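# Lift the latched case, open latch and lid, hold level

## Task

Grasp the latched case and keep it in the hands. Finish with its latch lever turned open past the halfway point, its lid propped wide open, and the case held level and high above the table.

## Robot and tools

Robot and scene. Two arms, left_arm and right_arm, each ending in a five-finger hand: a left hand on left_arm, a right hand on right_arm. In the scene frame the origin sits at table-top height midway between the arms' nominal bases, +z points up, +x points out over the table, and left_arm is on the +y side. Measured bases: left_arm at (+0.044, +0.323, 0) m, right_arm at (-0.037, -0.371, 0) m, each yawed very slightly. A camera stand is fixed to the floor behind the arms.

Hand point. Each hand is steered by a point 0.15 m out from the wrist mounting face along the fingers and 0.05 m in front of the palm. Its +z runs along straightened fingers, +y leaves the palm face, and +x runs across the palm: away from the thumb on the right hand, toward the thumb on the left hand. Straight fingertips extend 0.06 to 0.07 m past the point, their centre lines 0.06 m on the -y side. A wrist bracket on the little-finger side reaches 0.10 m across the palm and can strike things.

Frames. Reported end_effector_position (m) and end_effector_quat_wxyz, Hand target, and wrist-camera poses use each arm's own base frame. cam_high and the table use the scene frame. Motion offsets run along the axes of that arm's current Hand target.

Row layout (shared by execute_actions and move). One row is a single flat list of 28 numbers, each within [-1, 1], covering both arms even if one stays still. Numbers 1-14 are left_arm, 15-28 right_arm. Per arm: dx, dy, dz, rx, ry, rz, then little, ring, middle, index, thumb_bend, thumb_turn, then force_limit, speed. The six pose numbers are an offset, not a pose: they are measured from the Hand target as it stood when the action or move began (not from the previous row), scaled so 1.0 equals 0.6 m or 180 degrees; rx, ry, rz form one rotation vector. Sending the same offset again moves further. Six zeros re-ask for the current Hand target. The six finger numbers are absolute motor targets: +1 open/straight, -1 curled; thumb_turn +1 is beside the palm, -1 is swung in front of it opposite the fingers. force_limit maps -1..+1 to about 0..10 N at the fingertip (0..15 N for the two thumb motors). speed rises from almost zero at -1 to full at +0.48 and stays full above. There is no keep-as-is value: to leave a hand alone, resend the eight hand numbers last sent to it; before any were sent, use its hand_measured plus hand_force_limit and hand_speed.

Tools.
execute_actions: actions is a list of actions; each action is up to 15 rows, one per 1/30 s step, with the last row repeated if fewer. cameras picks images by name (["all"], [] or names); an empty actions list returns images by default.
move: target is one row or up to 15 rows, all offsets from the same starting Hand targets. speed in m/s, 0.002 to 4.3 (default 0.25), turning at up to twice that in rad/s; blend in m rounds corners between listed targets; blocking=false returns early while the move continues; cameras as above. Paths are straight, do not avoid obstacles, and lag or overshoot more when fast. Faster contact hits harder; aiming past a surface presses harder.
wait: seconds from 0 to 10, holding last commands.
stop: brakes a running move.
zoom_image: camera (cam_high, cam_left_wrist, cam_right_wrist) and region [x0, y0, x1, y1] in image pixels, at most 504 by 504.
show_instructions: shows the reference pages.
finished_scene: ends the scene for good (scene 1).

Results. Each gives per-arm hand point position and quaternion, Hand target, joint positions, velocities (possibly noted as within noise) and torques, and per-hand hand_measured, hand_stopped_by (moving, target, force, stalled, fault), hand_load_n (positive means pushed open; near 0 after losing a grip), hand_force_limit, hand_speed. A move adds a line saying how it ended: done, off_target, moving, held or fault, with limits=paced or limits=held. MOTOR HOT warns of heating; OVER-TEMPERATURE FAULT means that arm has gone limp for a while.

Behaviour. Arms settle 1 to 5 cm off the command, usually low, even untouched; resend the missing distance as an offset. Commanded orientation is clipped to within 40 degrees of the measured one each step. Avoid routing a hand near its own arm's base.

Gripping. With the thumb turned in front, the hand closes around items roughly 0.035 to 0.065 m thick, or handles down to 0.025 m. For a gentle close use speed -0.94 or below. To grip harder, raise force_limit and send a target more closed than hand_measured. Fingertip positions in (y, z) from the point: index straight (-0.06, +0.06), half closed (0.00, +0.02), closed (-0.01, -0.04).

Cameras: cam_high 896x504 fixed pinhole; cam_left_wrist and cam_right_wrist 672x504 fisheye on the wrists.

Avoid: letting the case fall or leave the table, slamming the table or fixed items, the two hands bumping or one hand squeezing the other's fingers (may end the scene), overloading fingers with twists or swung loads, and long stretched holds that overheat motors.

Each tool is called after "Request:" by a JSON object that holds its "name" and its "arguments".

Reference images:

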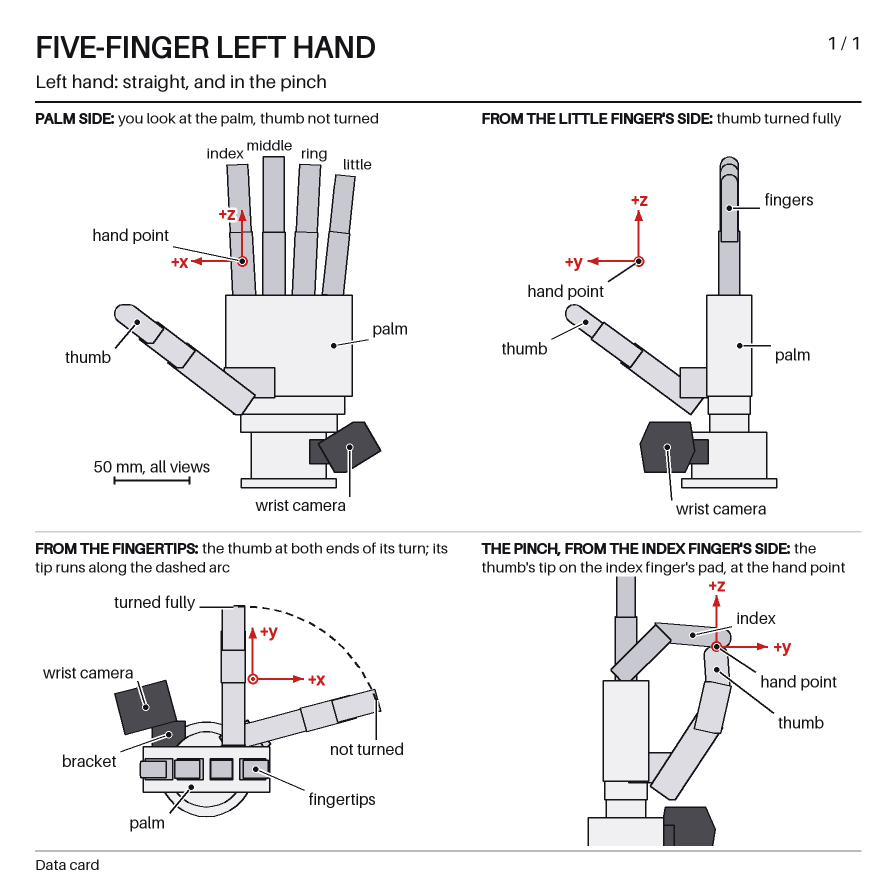

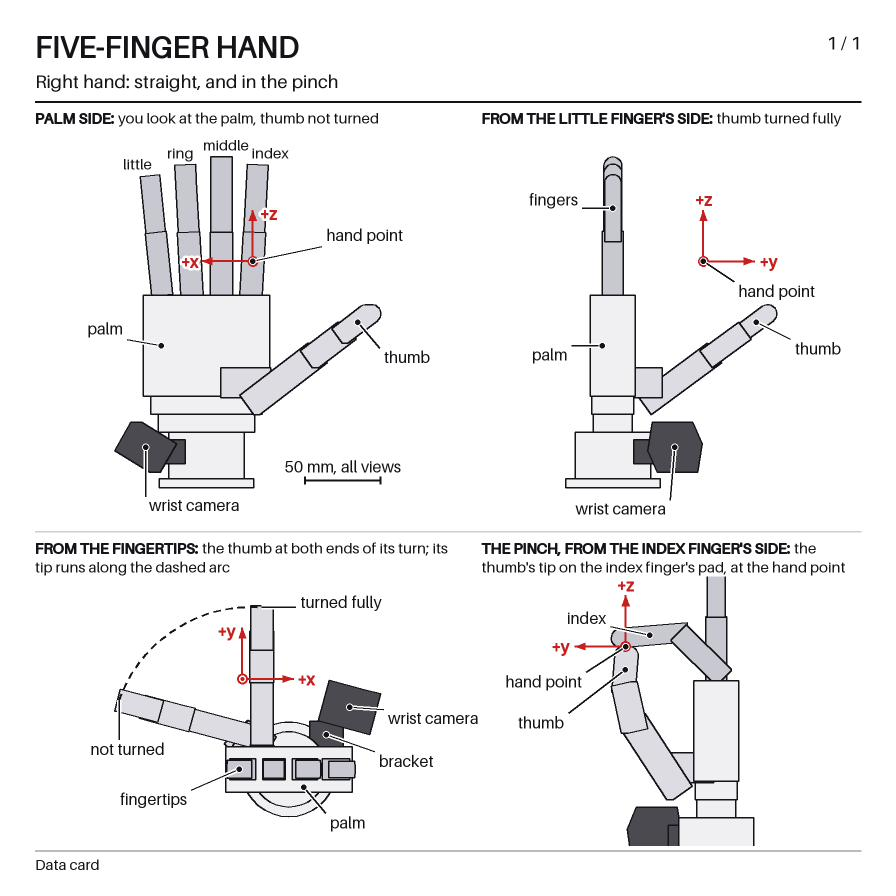

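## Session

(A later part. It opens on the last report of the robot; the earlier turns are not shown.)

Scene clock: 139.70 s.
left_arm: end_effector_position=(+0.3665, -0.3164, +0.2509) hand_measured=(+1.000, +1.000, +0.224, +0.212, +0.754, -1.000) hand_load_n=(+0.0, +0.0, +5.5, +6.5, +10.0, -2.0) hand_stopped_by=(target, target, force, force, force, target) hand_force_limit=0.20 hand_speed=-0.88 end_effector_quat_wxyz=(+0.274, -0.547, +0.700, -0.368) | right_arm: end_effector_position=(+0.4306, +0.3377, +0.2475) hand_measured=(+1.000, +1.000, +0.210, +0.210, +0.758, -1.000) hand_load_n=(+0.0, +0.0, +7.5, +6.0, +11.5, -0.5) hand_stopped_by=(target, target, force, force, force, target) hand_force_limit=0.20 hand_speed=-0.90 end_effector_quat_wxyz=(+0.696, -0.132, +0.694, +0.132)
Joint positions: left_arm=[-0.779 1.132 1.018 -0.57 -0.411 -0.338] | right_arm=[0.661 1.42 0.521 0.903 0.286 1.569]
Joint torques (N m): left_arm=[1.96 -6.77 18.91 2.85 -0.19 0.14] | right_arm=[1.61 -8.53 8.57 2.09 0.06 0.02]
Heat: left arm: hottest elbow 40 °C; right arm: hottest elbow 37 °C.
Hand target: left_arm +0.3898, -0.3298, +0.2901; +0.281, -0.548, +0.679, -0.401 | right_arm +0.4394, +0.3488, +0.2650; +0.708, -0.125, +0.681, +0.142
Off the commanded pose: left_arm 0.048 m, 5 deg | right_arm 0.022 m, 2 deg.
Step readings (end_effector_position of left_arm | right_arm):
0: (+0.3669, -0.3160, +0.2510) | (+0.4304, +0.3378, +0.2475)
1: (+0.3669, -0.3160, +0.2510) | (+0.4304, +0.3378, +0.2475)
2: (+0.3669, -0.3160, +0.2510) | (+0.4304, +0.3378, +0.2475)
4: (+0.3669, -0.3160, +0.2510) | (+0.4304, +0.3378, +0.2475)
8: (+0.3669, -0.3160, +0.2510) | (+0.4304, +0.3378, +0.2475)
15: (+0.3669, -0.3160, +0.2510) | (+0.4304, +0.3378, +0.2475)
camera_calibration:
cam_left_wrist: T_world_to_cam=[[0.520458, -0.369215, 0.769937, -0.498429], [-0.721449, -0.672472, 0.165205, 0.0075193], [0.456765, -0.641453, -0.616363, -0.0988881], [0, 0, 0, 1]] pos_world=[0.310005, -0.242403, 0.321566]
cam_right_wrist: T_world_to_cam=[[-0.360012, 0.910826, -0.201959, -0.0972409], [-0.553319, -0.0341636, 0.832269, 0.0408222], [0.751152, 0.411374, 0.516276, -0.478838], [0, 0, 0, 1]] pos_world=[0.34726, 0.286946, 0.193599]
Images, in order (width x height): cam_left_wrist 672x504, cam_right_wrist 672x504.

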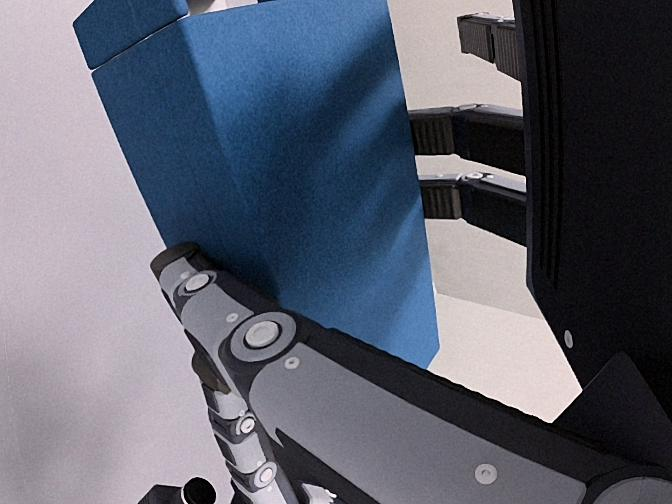

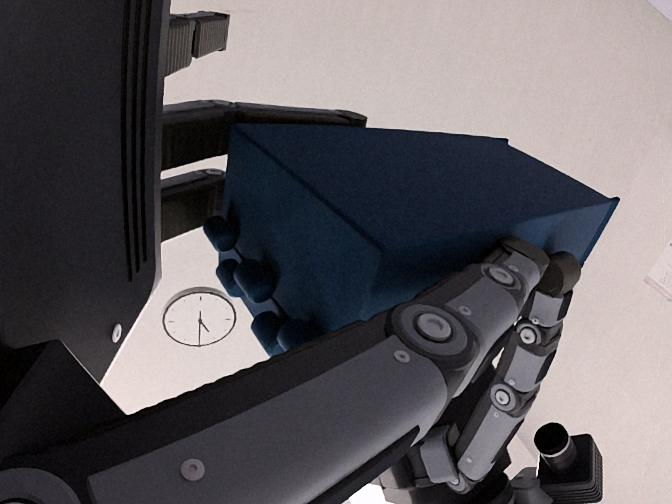

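Request:
{"name": "execute_actions", "arguments": {"actions": [[[0,0,0,0,0,0,1,1,0.6,0.6,1.0,-1,0.2,-0.8,0,0,0,0,0,0,1,1,0.1,0.1,0.4,-1,0.2,-0.9]]], "cameras": ["cam_right_wrist","cam_left_wrist"]}}

Scene clock: 141.37 s.
left_arm: end_effector_position=(+0.3700, -0.3199, +0.2603) hand_measured=(+1.000, +1.000, +0.600, +0.600, +1.000, -1.000) hand_load_n=(+0.0, +0.0, +0.0, +0.0, +0.0, +0.0) hand_stopped_by=(target, target, target, target, target, target) hand_force_limit=0.20 hand_speed=-0.80 end_effector_quat_wxyz=(+0.275, -0.547, +0.695, -0.377) | right_arm: end_effector_position=(+0.4316, +0.3382, +0.2432) hand_measured=(+1.000, +1.000, +0.210, +0.210, +0.758, -1.000) hand_load_n=(+0.0, +0.0, +7.5, +5.5, +11.5, -2.0) hand_stopped_by=(target, target, force, force, force, target) hand_force_limit=0.20 hand_speed=-0.90 end_effector_quat_wxyz=(+0.693, -0.133, +0.696, +0.130)
Joint positions: left_arm=[-0.779 1.132 1.032 -0.563 -0.41 -0.338] | right_arm=[0.661 1.429 0.521 0.903 0.287 1.569]
Joint torques (N m): left_arm=[2.02 -6.53 17.8 2.65 -0.18 0.13] | right_arm=[1.49 -9.29 8.5 2.1 0.03 0.04]
Heat: left arm: hottest elbow 40 °C; right arm: hottest elbow 37 °C.
Hand target: left_arm +0.3898, -0.3299, +0.2901; +0.281, -0.547, +0.679, -0.401 | right_arm +0.4395, +0.3488, +0.2650; +0.708, -0.125, +0.681, +0.142
Off the commanded pose: left_arm 0.037 m, 3 deg | right_arm 0.025 m, 3 deg.
Step readings (end_effector_position of left_arm | right_arm):
0: (+0.3665, -0.3164, +0.2509) | (+0.4306, +0.3377, +0.2475)
1: (+0.3665, -0.3164, +0.2509) | (+0.4306, +0.3377, +0.2475)
2: (+0.3665, -0.3164, +0.2509) | (+0.4306, +0.3377, +0.2475)
4: (+0.3666, -0.3165, +0.2512) | (+0.4309, +0.3377, +0.2473)
8: (+0.3684, -0.3183, +0.2560) | (+0.4313, +0.3380, +0.2445)
15: (+0.3700, -0.3199, +0.2603) | (+0.4316, +0.3382, +0.2432)
camera_calibration:
cam_left_wrist: T_world_to_cam=[[0.508527, -0.357944, 0.783119, -0.504155], [-0.724284, -0.669655, 0.16424, 0.00831943], [0.465631, -0.650721, -0.599791, -0.107575], [0, 0, 0, 1]] pos_world=[0.312493, -0.244889, 0.328925]
cam_right_wrist: T_world_to_cam=[[-0.360293, 0.910217, -0.204189, -0.0972872], [-0.54808, -0.0294279, 0.835908, 0.0401263], [0.754849, 0.413084, 0.509474, -0.478131], [0, 0, 0, 1]] pos_world=[0.347857, 0.287242, 0.190188]
Images, in order (width x height): cam_left_wrist 672x504, cam_right_wrist 672x504.

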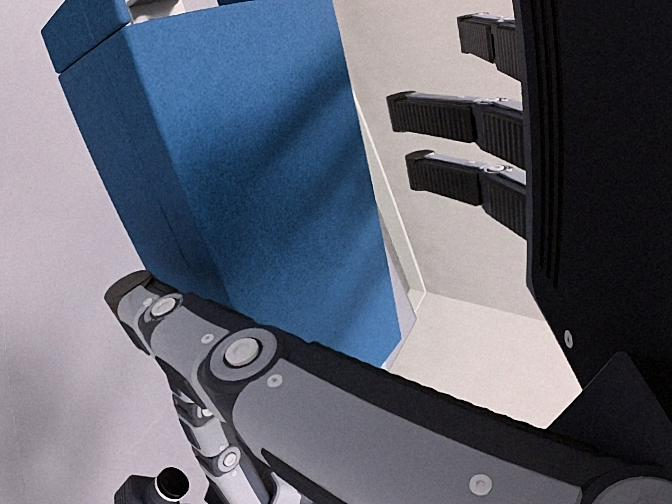

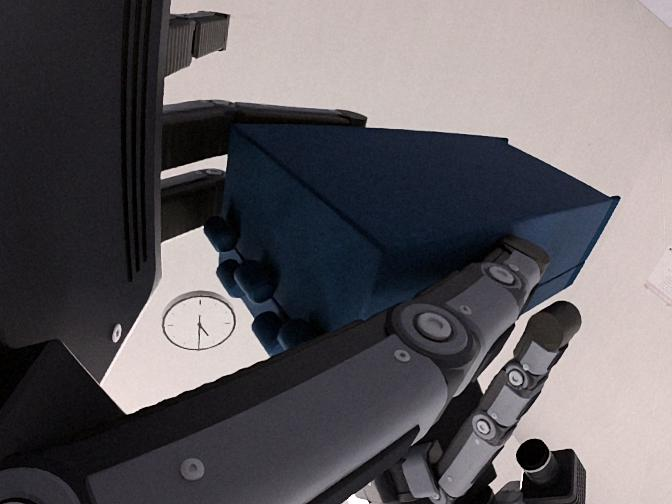

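Request:
{"name": "move", "arguments": {"target": [[0.0114,-0.1704,-0.1041,0,0,0,1,1,1,1,1.0,-1,0.2,-0.3,0,0,0,0,0,0,1,1,0.1,0.1,0.4,-1,0.2,-0.9],[-0.3627,-0.0972,-0.169,-0.175,0.3813,-0.3071,1,1,1,1,1,1,0.2,0.0,0,0,0,0,0,0,1,1,0.1,0.1,0.4,-1,0.2,-0.9]], "speed": [0.12,0.25], "cameras": ["all"]}}

Scene clock: 155.30 s.
left_arm: end_effector_position=(+0.3862, -0.1058, +0.3893) hand_measured=(+1.000, +1.000, +1.000, +1.000, +1.000, +1.000) hand_load_n=(+0.0, +0.0, +0.0, +0.0, +0.0, +0.0) hand_stopped_by=(target, target, target, target, target, target) hand_force_limit=0.20 hand_speed=0.00 end_effector_quat_wxyz=(+0.430, +0.550, -0.443, +0.562) | right_arm: end_effector_position=(+0.4316, +0.3382, +0.2432) hand_measured=(+1.000, +1.000, +0.210, +0.210, +0.758, -1.000) hand_load_n=(+0.0, +0.0, +8.0, +5.5, +11.5, -2.0) hand_stopped_by=(target, target, force, force, force, target) hand_force_limit=0.20 hand_speed=-0.90 end_effector_quat_wxyz=(+0.693, -0.133, +0.696, +0.130)
Joint positions: left_arm=[0.24 1.414 1.198 -1.243 1.573 -0.086] | right_arm=[0.661 1.429 0.521 0.903 0.287 1.569]
Joint torques (N m): left_arm=[2.14 -9.88 9.29 0.85 0.98 0.06] | right_arm=[1.44 -9.35 8.53 2.07 0.03 0.02]
Heat: left arm: hottest elbow 38 °C; right arm: hottest elbow 38 °C.
Hand target: left_arm +0.3895, -0.0998, +0.3803; +0.477, +0.522, -0.478, +0.522 | right_arm +0.4395, +0.3488, +0.2650; +0.708, -0.125, +0.681, +0.142
Off the commanded pose: left_arm 0.011 m, 9 deg | right_arm 0.025 m, 3 deg.
joint sent to its limit (left arm) — joint 5 (wrist yaw), upper limit. The joint targets are off in orientation, not in position.
move: off_target (left_arm, right_arm); target 2's new numbers were sent with left_arm's hand 0.012 m and 9 deg from that target
camera_calibration:
cam_left_wrist: T_world_to_cam=[[0.945356, 0.187937, 0.266425, -0.446599], [-0.324249, 0.456387, 0.828597, -0.1518], [0.0341312, -0.869707, 0.492387, -0.180097], [0, 0, 0, 1]] pos_world=[0.379121, -0.00341967, 0.333444]
cam_right_wrist: T_world_to_cam=[[-0.360293, 0.910217, -0.204189, -0.0972872], [-0.54808, -0.0294279, 0.835908, 0.0401263], [0.754849, 0.413084, 0.509474, -0.478131], [0, 0, 0, 1]] pos_world=[0.347857, 0.287242, 0.190188]

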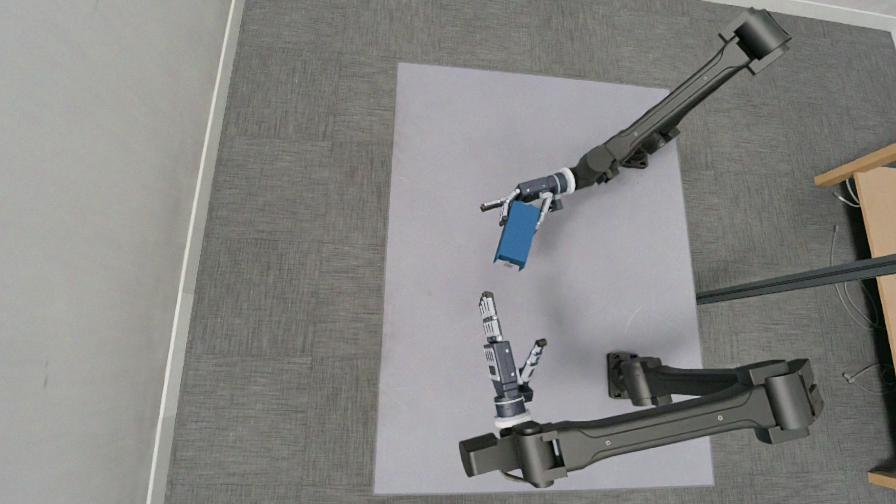

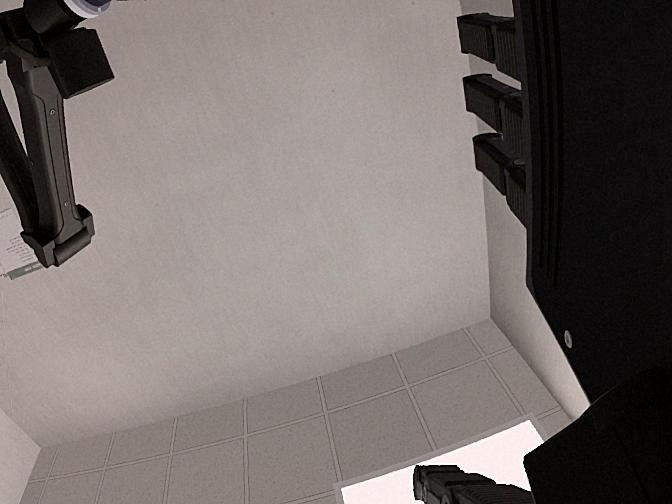

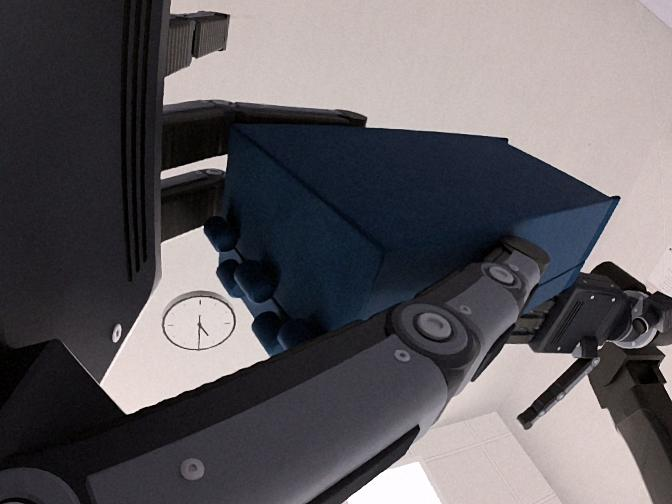

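Request:
{"name": "move", "arguments": {"target": [-0.2972,0.021,0.1725,0.0278,0,0,1,1,1,1,1.0,1,0.2,0.0,0,0,0,0,0,0,1,1,0.1,0.1,0.4,-1,0.2,-0.9], "speed": 0.2, "cameras": ["all"]}}

Scene clock: 158.77 s.
left_arm: end_effector_position=(+0.3879, -0.1990, +0.2098) hand_measured=(+1.000, +1.000, +1.000, +1.000, +1.000, +1.000) hand_load_n=(+0.0, +0.0, +0.0, +0.0, +0.0, +0.0) hand_stopped_by=(target, target, target, target, target, target) hand_force_limit=0.20 hand_speed=0.00 end_effector_quat_wxyz=(+0.493, +0.494, -0.512, +0.500) | right_arm: end_effector_position=(+0.4316, +0.3382, +0.2432) hand_measured=(+1.000, +1.000, +0.210, +0.210, +0.758, -1.000) hand_load_n=(+0.0, +0.0, +8.0, +5.5, +11.5, -2.0) hand_stopped_by=(target, target, force, force, force, target) hand_force_limit=0.20 hand_speed=-0.90 end_effector_quat_wxyz=(+0.693, -0.133, +0.696, +0.130)
Joint positions: left_arm=[-0.01 1.734 1.066 -0.896 1.558 0.016] | right_arm=[0.661 1.429 0.521 0.903 0.287 1.569]
Joint torques (N m): left_arm=[0.26 -12.98 7.87 0.91 0.88 -0.02] | right_arm=[1.61 -9.23 8.54 2.04 0.02 0.03]
Heat: left arm: hottest elbow 38 °C; right arm: hottest elbow 38 °C.
Hand target: left_arm +0.3861, -0.2039, +0.2018; +0.454, +0.542, -0.454, +0.542 | right_arm +0.4395, +0.3488, +0.2650; +0.708, -0.125, +0.681, +0.142
Off the commanded pose: left_arm 0.009 m, 11 deg | right_arm 0.025 m, 3 deg.
move: off_target (left_arm, right_arm)
camera_calibration:
cam_left_wrist: T_world_to_cam=[[0.962721, -0.0556072, 0.26472, -0.437667], [-0.200484, 0.510299, 0.836302, 0.00116814], [-0.181591, -0.858198, 0.480127, -0.0843435], [0, 0, 0, 1]] pos_world=[0.406269, -0.0973168, 0.155378]
cam_right_wrist: T_world_to_cam=[[-0.360293, 0.910217, -0.204189, -0.0972872], [-0.54808, -0.0294279, 0.835908, 0.0401263], [0.754849, 0.413084, 0.509474, -0.478131], [0, 0, 0, 1]] pos_world=[0.347857, 0.287242, 0.190188]

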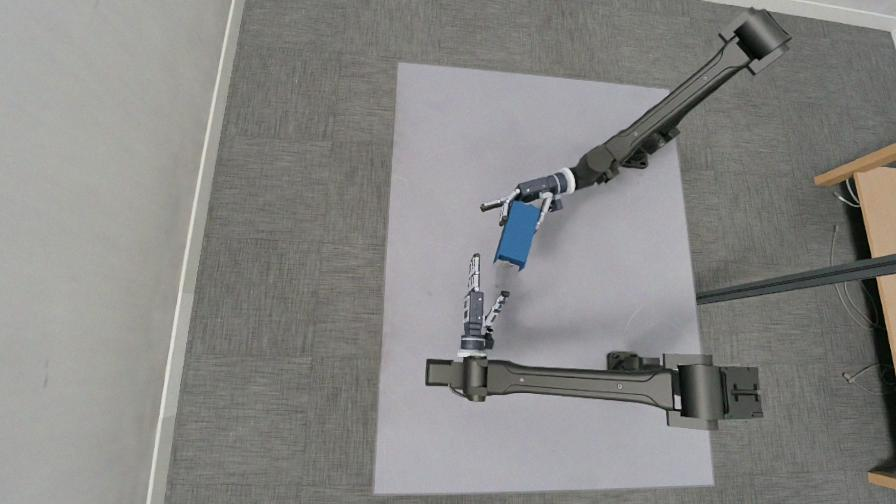

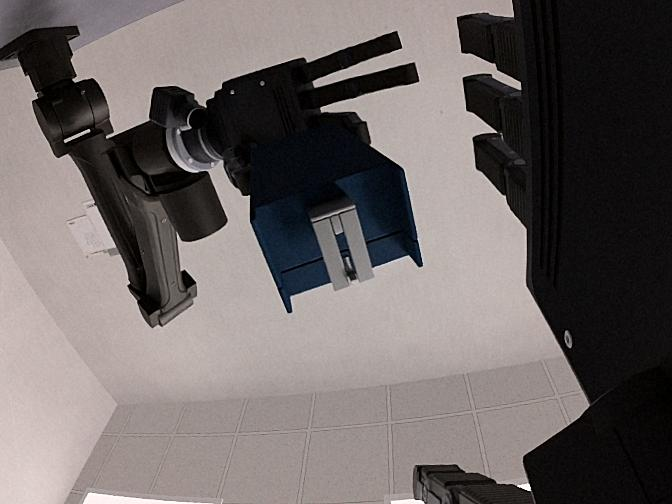

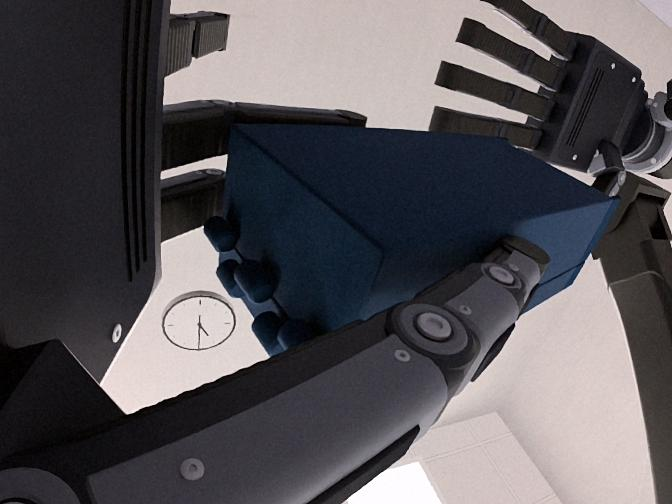

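Excellent view from below. Zoom in on the latch.

Request:
{"name": "zoom_image", "arguments": {"camera": "cam_left_wrist", "region": [235, 120, 435, 320]}}

Request:
{"name": "zoom_image", "arguments": {"camera": "cam_left_wrist", "region": [295, 185, 395, 305]}}

Scaled by 2.520 from the camera's 672x504 image, which has a finer 960x720 frame.

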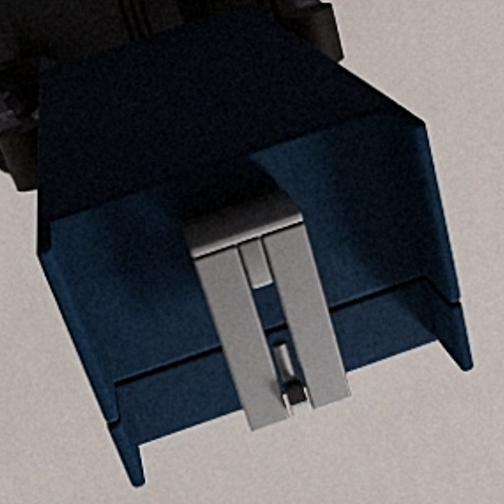

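Scaled by 4.200 from the camera's 672x504 image, which has a finer 960x720 frame.

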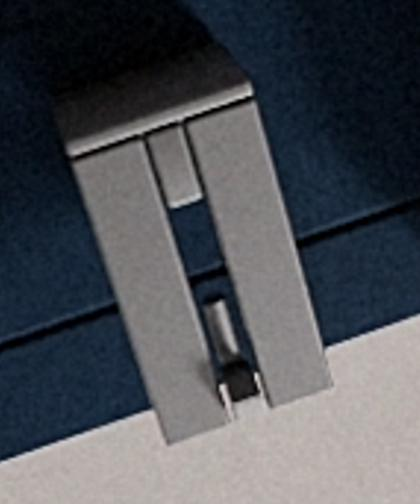

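Request:
{"name": "move", "arguments": {"target": [[0.1137,-0.0368,-0.1017,-0.1092,-0.1928,0.4653,1,1,1,1,1.0,1,0.2,0.0,0,0,0,0,0,0,1,1,0.1,0.1,0.4,-1,0.2,-0.9],[0.0953,-0.0138,0.029,-0.1092,-0.1928,0.4653,1,1,1,1,1.0,1,0.2,0.0,0,0,0,0,0,0,1,1,0.1,0.1,0.4,-1,0.2,-0.9]], "speed": [0.3,0.1], "cameras": ["cam_left_wrist","cam_high"]}}

Scene clock: 169.27 s.
left_arm: end_effector_position=(+0.4007, -0.2156, +0.2637) hand_measured=(+1.000, +1.000, +1.000, +1.000, +1.000, +1.000) hand_load_n=(+0.0, +0.0, -0.5, +0.0, +0.0, +0.0) hand_stopped_by=(target, target, target, target, target, target) hand_force_limit=0.20 hand_speed=0.00 end_effector_quat_wxyz=(+0.084, -0.154, +0.874, -0.454) | right_arm: end_effector_position=(+0.4316, +0.3382, +0.2432) hand_measured=(+1.000, +1.000, +0.210, +0.210, +0.758, -1.000) hand_load_n=(+0.0, +0.0, +8.0, +5.5, +11.5, -2.0) hand_stopped_by=(target, target, force, force, force, target) hand_force_limit=0.20 hand_speed=-0.90 end_effector_quat_wxyz=(+0.693, -0.133, +0.696, +0.130)
Joint positions: left_arm=[-0.224 1.256 1.18 -0.83 0.753 0.725] | right_arm=[0.661 1.429 0.521 0.903 0.287 1.569]
Joint torques (N m): left_arm=[0.15 -10.05 10.37 2.26 0.36 -0.01] | right_arm=[1.49 -9.29 8.49 2.1 0.02 0.04]
Heat: left arm: hottest elbow 36 °C; right arm: hottest elbow 38 °C.
Hand target: left_arm +0.3974, -0.2196, +0.2591; +0.081, -0.154, +0.874, -0.454 | right_arm +0.4395, +0.3488, +0.2650; +0.708, -0.125, +0.681, +0.142
Off the commanded pose: left_arm 0.007 m, 0 deg | right_arm 0.025 m, 3 deg.
move: off_target (right_arm)
camera_calibration:
cam_left_wrist: T_world_to_cam=[[-0.0271196, -0.639964, 0.767926, -0.327224], [-0.967721, 0.209361, 0.140299, 0.393162], [-0.25056, -0.739334, -0.624985, 0.222611], [0, 0, 0, 1]] pos_world=[0.427374, -0.12714, 0.335252]
Images, in order (width x height): cam_high 896x504, cam_left_wrist 672x504.

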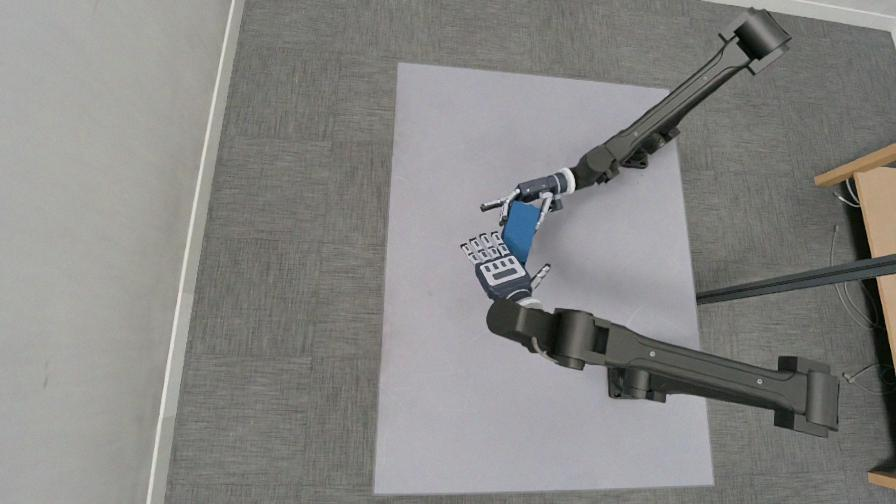

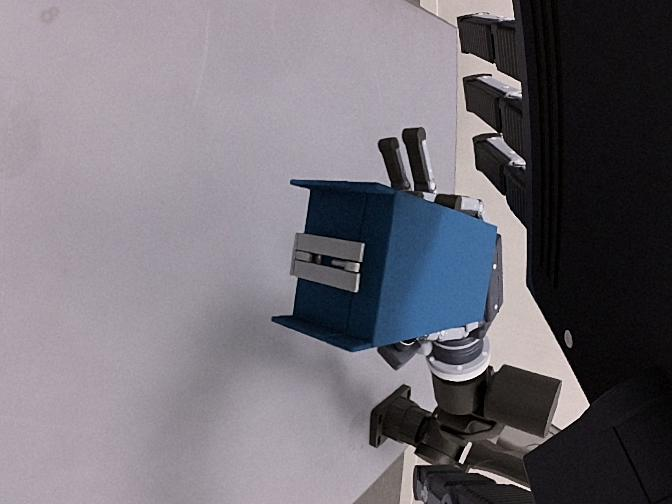

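Request:
{"name": "zoom_image", "arguments": {"camera": "cam_left_wrist", "region": [265, 165, 415, 360]}}

Request:
{"name": "zoom_image", "arguments": {"camera": "cam_left_wrist", "region": [280, 220, 380, 300]}}

Scaled by 2.585 from the camera's 672x504 image, which has a finer 960x720 frame.

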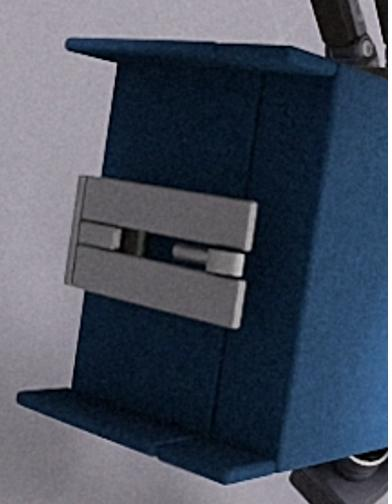

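Scaled by 5.040 from the camera's 672x504 image, which has a finer 960x720 frame.

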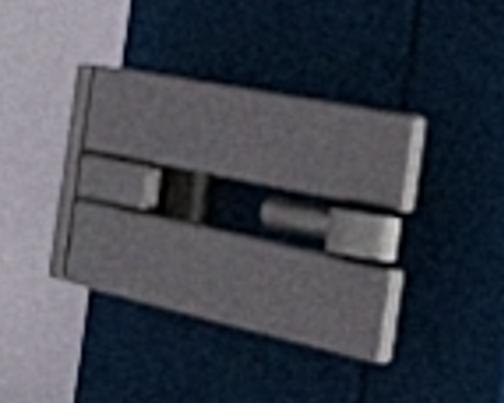

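Request:
{"name": "move", "arguments": {"target": [[-0.07,0.002,-0.14,0,0,0,1,1,1,1,1.0,1,0.2,0.0,0.1,-0.0016,-0.0041,0,0,0,1,1,0.1,0.1,0.4,-1,0.2,-0.9],[-0.1035,0.0033,-0.2108,-0.1108,-0.3857,-0.7415,1,1,1,1,1.0,1,0.2,0.0,0.1,-0.0016,-0.0041,0,0,0,1,1,0.1,0.1,0.4,-1,0.2,-0.9]], "speed": [0.1,0.35], "cameras": ["cam_high","cam_right_wrist"]}}

Scene clock: 187.23 s.
left_arm: end_effector_position=(+0.4136, -0.0958, +0.3138) hand_measured=(+1.000, +1.000, +1.000, +1.000, +1.000, +1.000) hand_load_n=(+0.0, +0.0, +0.0, +0.0, +0.0, +0.0) hand_stopped_by=(target, target, target, target, target, target) hand_force_limit=0.20 hand_speed=0.00 end_effector_quat_wxyz=(+0.004, +0.994, -0.104, +0.034) | right_arm: end_effector_position=(+0.4401, +0.3448, +0.1991) hand_measured=(+1.000, +1.000, +0.210, +0.210, +0.758, -1.000) hand_load_n=(+0.0, +0.0, +8.0, +5.5, +11.5, -2.0) hand_stopped_by=(target, target, force, force, force, target) hand_force_limit=0.20 hand_speed=-0.90 end_effector_quat_wxyz=(+0.701, -0.129, +0.688, +0.134)
Joint positions: left_arm=[-0.071 1.343 1.512 -1.671 0.01 -1.433] | right_arm=[0.661 1.628 0.521 1.127 0.287 1.569]
Joint torques (N m): left_arm=[0.32 -9.76 14.28 0.32 0.2 0.02] | right_arm=[1.67 -10.52 4.94 2.5 0.01 0.03]
Heat: left arm: hottest elbow 36 °C; right arm: hottest elbow 37 °C.
Hand target: left_arm +0.4196, -0.1001, +0.3301; -0.001, +0.995, -0.103, +0.000 | right_arm +0.4395, +0.3489, +0.2049; +0.708, -0.125, +0.681, +0.142
Off the commanded pose: left_arm 0.018 m, 4 deg | right_arm 0.007 m, 2 deg.
joint sent to its limit (left arm) — joint 4 (wrist pitch), lower limit. The joint targets are off in orientation, not in position.
move: off_target (left_arm)
camera_calibration:
cam_right_wrist: T_world_to_cam=[[-0.356292, 0.913298, -0.19734, -0.113468], [-0.564377, -0.0420311, 0.824446, 0.0956429], [0.744671, 0.405118, 0.53042, -0.461834], [0, 0, 0, 1]] pos_world=[0.357465, 0.294748, 0.143721]
Images, in order (width x height): cam_high 896x504, cam_right_wrist 672x504.

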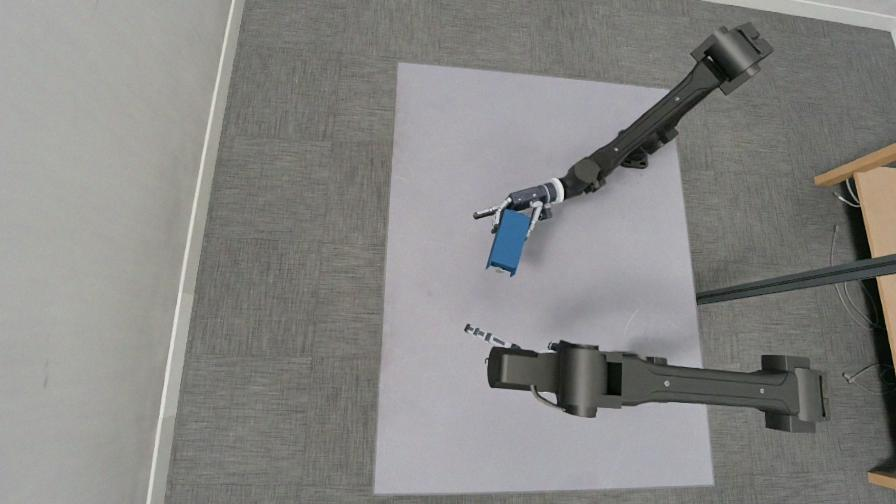

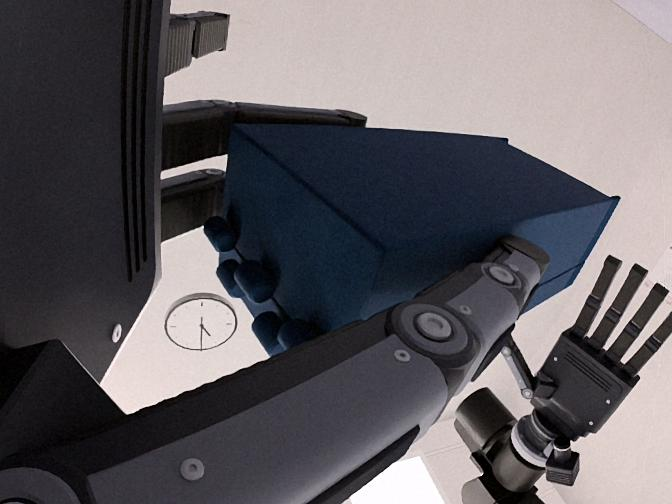

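Request:
{"name": "move", "arguments": {"target": [0.0035,0.246,0.1802,0,0,0,1,1,1,1,1.0,1,0.2,0.0,0,0,0,0,0,0,1,1,0.1,0.1,0.4,-1,0.2,-0.9], "speed": 0.12, "cameras": ["cam_high","cam_left_wrist","cam_right_wrist"]}}

Scene clock: 190.77 s.
left_arm: end_effector_position=(+0.3917, -0.2401, +0.2353) hand_measured=(+1.000, +1.000, +1.000, +1.000, +1.000, +1.000) hand_load_n=(+0.0, +0.0, +0.0, +0.0, +0.0, +0.0) hand_stopped_by=(target, target, target, target, target, target) hand_force_limit=0.20 hand_speed=0.00 end_effector_quat_wxyz=(+0.003, +0.995, -0.103, +0.011) | right_arm: end_effector_position=(+0.4401, +0.3448, +0.1991) hand_measured=(+1.000, +1.000, +0.210, +0.210, +0.758, -1.000) hand_load_n=(+0.0, +0.0, +8.0, +5.5, +11.5, -2.0) hand_stopped_by=(target, target, force, force, force, target) hand_force_limit=0.20 hand_speed=-0.90 end_effector_quat_wxyz=(+0.701, -0.129, +0.688, +0.134)
Joint positions: left_arm=[-0.437 1.402 1.369 -1.516 -0.002 -1.801] | right_arm=[0.661 1.628 0.521 1.127 0.287 1.569]
Joint torques (N m): left_arm=[0.09 -9.35 9.68 1.03 0.05 0] | right_arm=[1.55 -10.75 4.96 2.52 0.02 0.03]
Heat: left arm: hottest elbow 35 °C; right arm: hottest elbow 37 °C.
Hand target: left_arm +0.3915, -0.2447, +0.2220; -0.001, +0.995, -0.103, +0.000 | right_arm +0.4395, +0.3489, +0.2049; +0.708, -0.125, +0.681, +0.142
Off the commanded pose: left_arm 0.014 m, 1 deg | right_arm 0.007 m, 2 deg.
move: off_target (left_arm)
camera_calibration:
cam_left_wrist: T_world_to_cam=[[0.436277, 0.898892, -0.040679, 0.0569368], [0.768129, -0.348503, 0.537144, -0.513681], [0.468658, -0.26559, -0.842509, 0.0677035], [0, 0, 0, 1]] pos_world=[0.338003, -0.212218, 0.335278]
cam_right_wrist: T_world_to_cam=[[-0.356292, 0.913298, -0.19734, -0.113468], [-0.564377, -0.0420311, 0.824446, 0.0956429], [0.744671, 0.405118, 0.53042, -0.461834], [0, 0, 0, 1]] pos_world=[0.357465, 0.294748, 0.143721]

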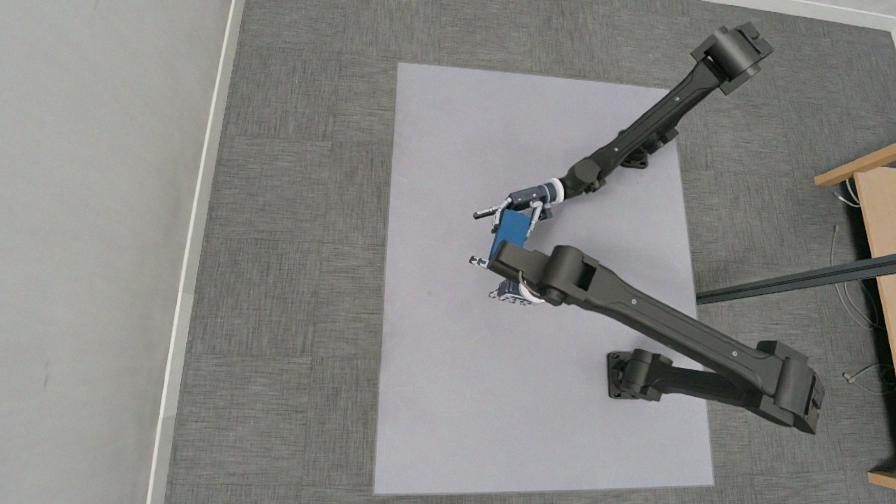

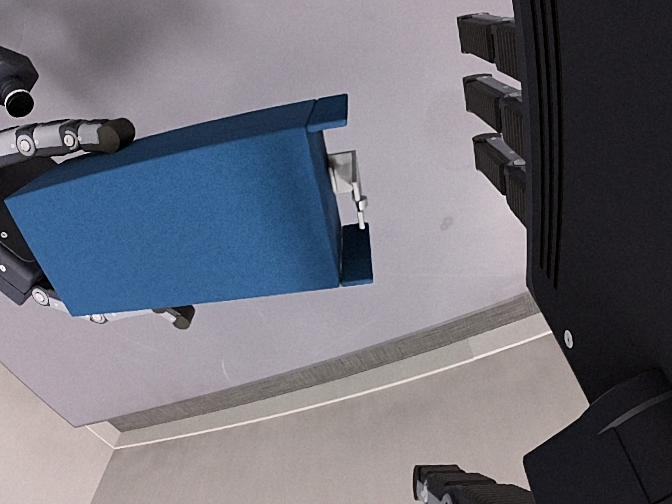

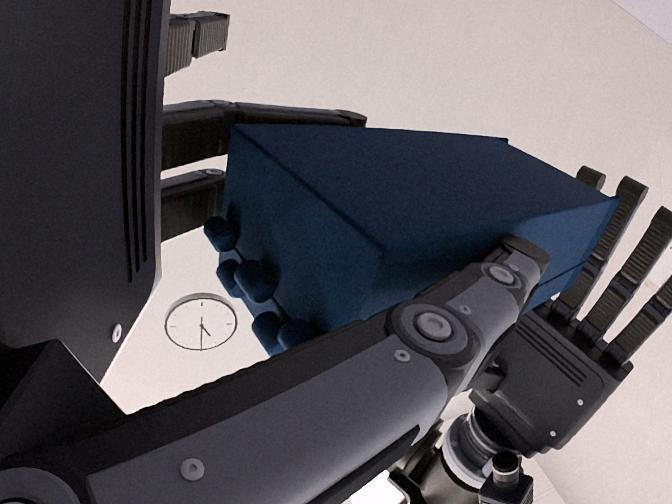

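Request:
{"name": "zoom_image", "arguments": {"camera": "cam_left_wrist", "region": [290, 80, 400, 300]}}

Request:
{"name": "zoom_image", "arguments": {"camera": "cam_left_wrist", "region": [315, 135, 385, 235]}}

Scaled by 2.291 from the camera's 672x504 image, which has a finer 960x720 frame.

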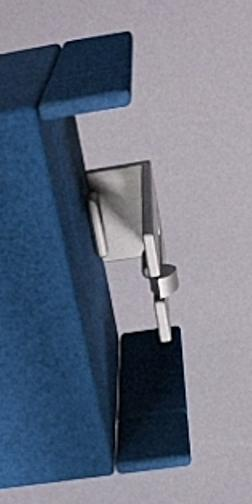

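Scaled by 5.040 from the camera's 672x504 image, which has a finer 960x720 frame.

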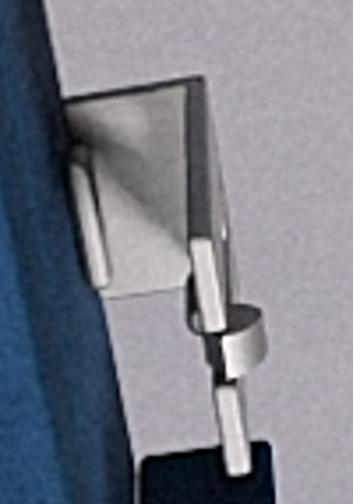

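Request:
{"name": "move", "arguments": {"target": [[-0.0262,-0.0705,-0.1467,0,0,0.0244,-1,-1,-1,1,1.0,1,0.2,0.0,0.0833,-0.0014,-0.0034,0,0,0,1,1,0.1,0.1,0.4,-1,0.2,-0.9],[-0.005,0.0908,-0.08,0,0,0.0244,-1,-1,-1,1,1.0,1,0.2,0.0,0.0833,-0.0014,-0.0034,0,0,0,1,1,0.1,0.1,0.4,-1,0.2,-0.9]], "speed": [0.1,0.12], "cameras": ["all"]}}

Scene clock: 207.77 s.
left_arm: end_effector_position=(+0.3623, -0.2839, +0.2560) hand_measured=(-1.000, -1.000, -1.000, +1.000, +1.000, +1.000) hand_load_n=(+0.0, +0.0, +0.0, +0.0, +0.0, +0.0) hand_stopped_by=(target, target, target, target, target, target) hand_force_limit=0.20 hand_speed=0.00 end_effector_quat_wxyz=(-0.007, +0.990, -0.141, -0.019) | right_arm: end_effector_position=(+0.4414, +0.3449, +0.1512) hand_measured=(+1.000, +1.000, +0.210, +0.210, +0.758, -1.000) hand_load_n=(+0.0, +0.0, +6.5, +4.5, +12.0, -1.5) hand_stopped_by=(target, target, force, force, force, target) hand_force_limit=0.20 hand_speed=-0.90 end_effector_quat_wxyz=(+0.702, -0.125, +0.688, +0.135)
Joint positions: left_arm=[-0.555 1.443 1.472 -1.64 0.002 -1.842] | right_arm=[0.661 1.815 0.52 1.318 0.29 1.574]
Joint torques (N m): left_arm=[0.26 -9.7 15.72 0.77 -0.01 -0.01] | right_arm=[1.55 -11.69 3.56 2.51 -0.07 -0.03]
Heat: left arm: hottest elbow 33 °C; right arm: hottest elbow 35 °C.
Hand target: left_arm +0.3772, -0.2976, +0.2698; -0.001, +0.990, -0.141, +0.000 | right_arm +0.4396, +0.3489, +0.1549; +0.708, -0.125, +0.681, +0.142
Off the commanded pose: left_arm 0.025 m, 2 deg | right_arm 0.006 m, 1 deg.
move: off_target (left_arm)
camera_calibration:
cam_left_wrist: T_world_to_cam=[[0.501797, 0.863905, -0.0432262, 0.0768605], [0.767317, -0.421514, 0.48327, -0.524126], [0.399279, -0.275672, -0.874404, 0.117743], [0, 0, 0, 1]] pos_world=[0.31659, -0.254868, 0.359572]
cam_right_wrist: T_world_to_cam=[[-0.353921, 0.915452, -0.19154, -0.125194], [-0.564972, -0.0460543, 0.823824, 0.137571], [0.74535, 0.399783, 0.533505, -0.436237], [0, 0, 0, 1]] pos_world=[0.358564, 0.295345, 0.0954203]

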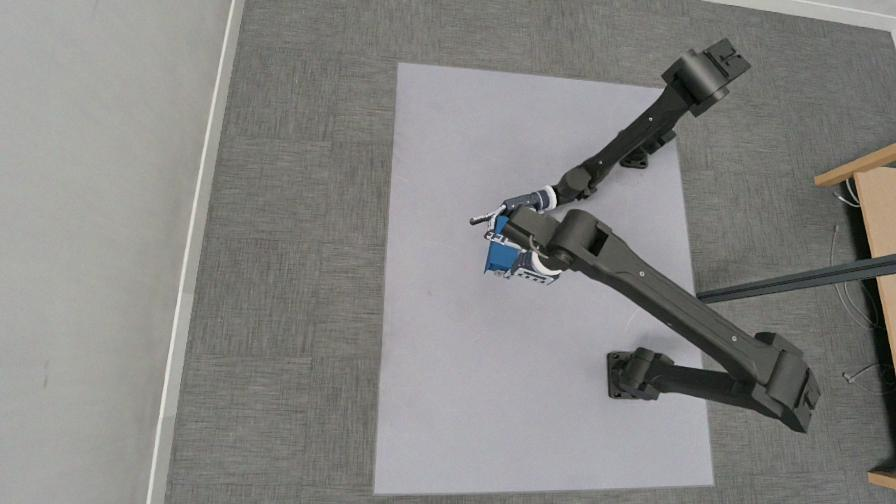

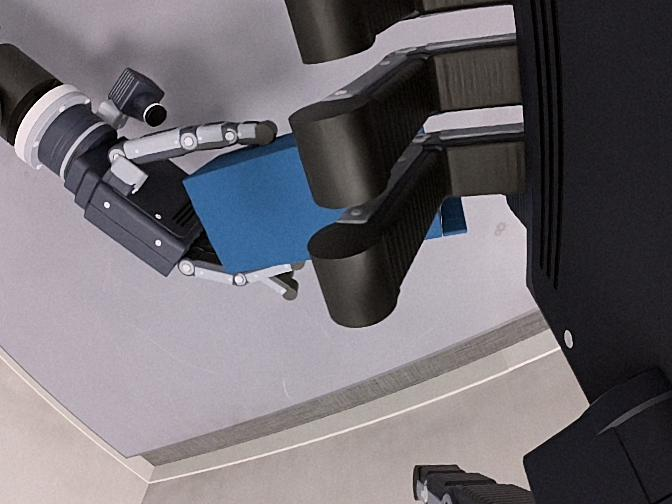

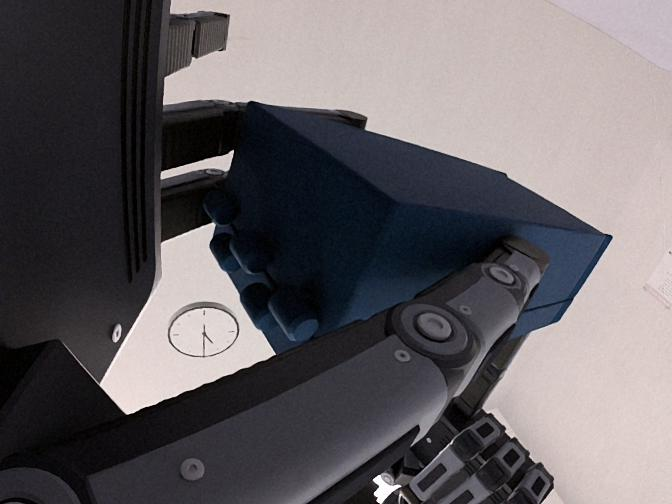

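Request:
{"name": "zoom_image", "arguments": {"camera": "cam_right_wrist", "region": [180, 60, 640, 420]}}

Request:
{"name": "zoom_image", "arguments": {"camera": "cam_high", "region": [440, 180, 600, 310]}}

Scaled by 1.096 from the camera's 672x504 image, which has a finer 960x720 frame.

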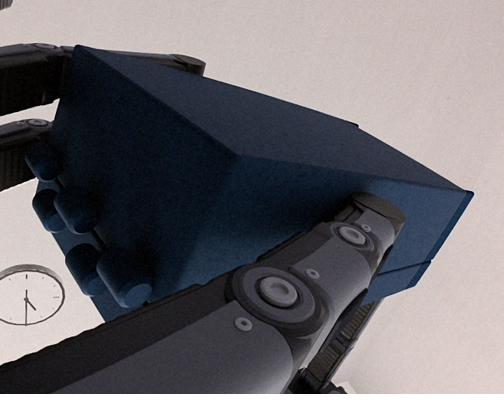

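Scaled by 3.150.

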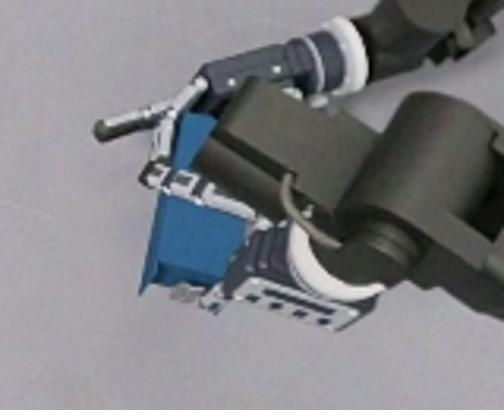

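Request:
{"name": "move", "arguments": {"target": [0,0,-0.1333,0,0,0,-1,-1,-1,1,1.0,1,0.2,0.0,0,0,0,0,0.035,-0.05,1,1,0.0,0.0,0.3,-1,0.8,-0.9], "speed": 0.12, "cameras": ["cam_right_wrist","cam_high"]}}

Request:
{"name": "zoom_image", "arguments": {"camera": "cam_right_wrist", "region": [180, 60, 640, 420]}}

Scene clock: 216.37 s.
left_arm: end_effector_position=(+0.3721, -0.2918, +0.3240) hand_measured=(-1.000, -1.000, -1.000, +1.000, +1.000, +1.000) hand_load_n=(+0.0, +0.0, +0.0, +0.0, +0.0, +0.0) hand_stopped_by=(target, target, target, target, target, target) hand_force_limit=0.20 hand_speed=0.00 end_effector_quat_wxyz=(+0.022, +0.989, -0.141, +0.038) | right_arm: end_effector_position=(+0.4414, +0.3496, +0.1412) hand_measured=(+1.000, +1.000, +0.204, +0.194, +0.762, -1.000) hand_load_n=(+0.0, +0.0, +6.5, +8.5, +14.5, -2.5) hand_stopped_by=(target, target, force, force, force, target) hand_force_limit=0.80 hand_speed=-0.90 end_effector_quat_wxyz=(+0.670, -0.189, +0.714, +0.076)
Joint positions: left_arm=[-0.555 1.403 1.591 -1.671 0.01 -1.843] | right_arm=[0.661 1.699 0.52 1.083 0.288 1.453]
Joint torques (N m): left_arm=[0.73 -11.69 15.54 0.36 0.22 0.03] | right_arm=[1.14 -14.21 3.75 1.47 0.07 -0.05]
Heat: left arm: hottest elbow 35 °C; right arm: hottest elbow 35 °C.
Hand target: left_arm +0.3772, -0.2976, +0.3496; -0.001, +0.990, -0.141, +0.000 | right_arm +0.4396, +0.3489, +0.1549; +0.678, -0.185, +0.706, +0.079
Off the commanded pose: left_arm 0.027 m, 5 deg | right_arm 0.014 m, 1 deg.
joint sent to its limit (left arm) — joint 4 (wrist pitch), lower limit. The joint targets are off in orientation, not in position.
move: off_target (left_arm, right_arm)
camera_calibration:
cam_right_wrist: T_world_to_cam=[[-0.372794, 0.86372, -0.339133, -0.0841163], [-0.523939, 0.10571, 0.84517, 0.0719377], [0.765841, 0.49276, 0.413129, -0.457294], [0, 0, 0, 1]] pos_world=[0.356547, 0.290385, 0.0995953]
Images, in order (width x height): cam_high 896x504, cam_right_wrist 672x504.

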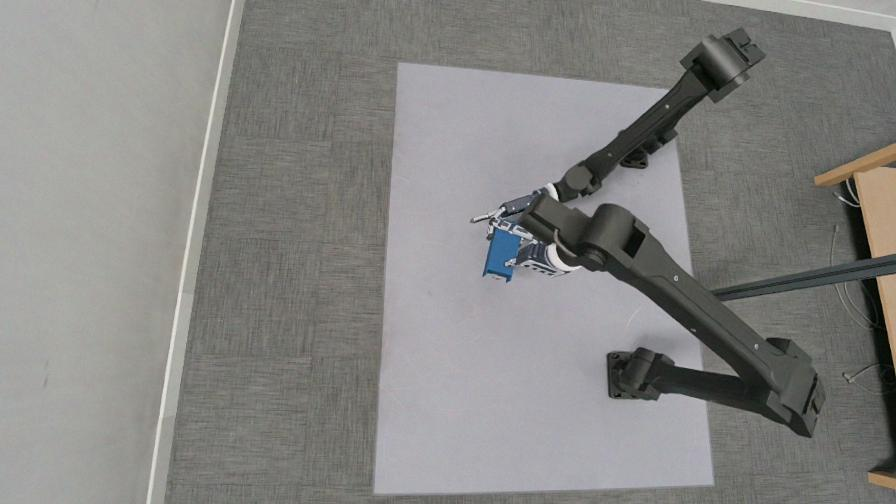

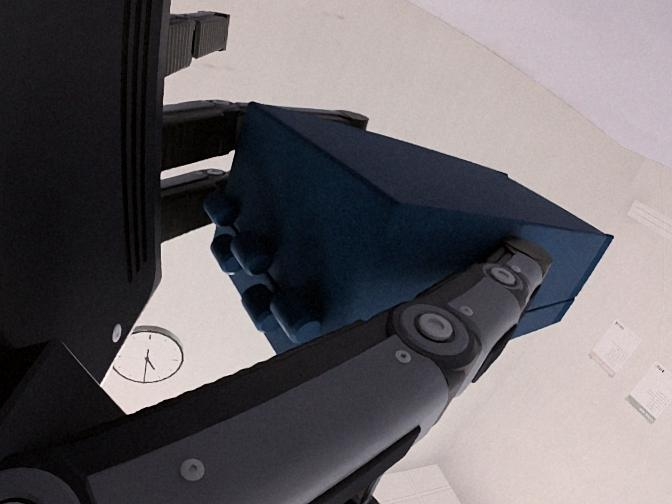

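Scaled by 1.096 from the camera's 672x504 image, which has a finer 960x720 frame.

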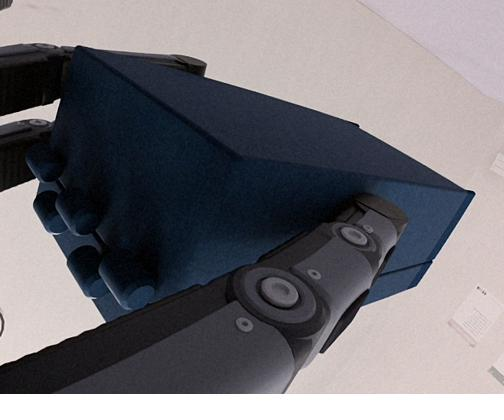

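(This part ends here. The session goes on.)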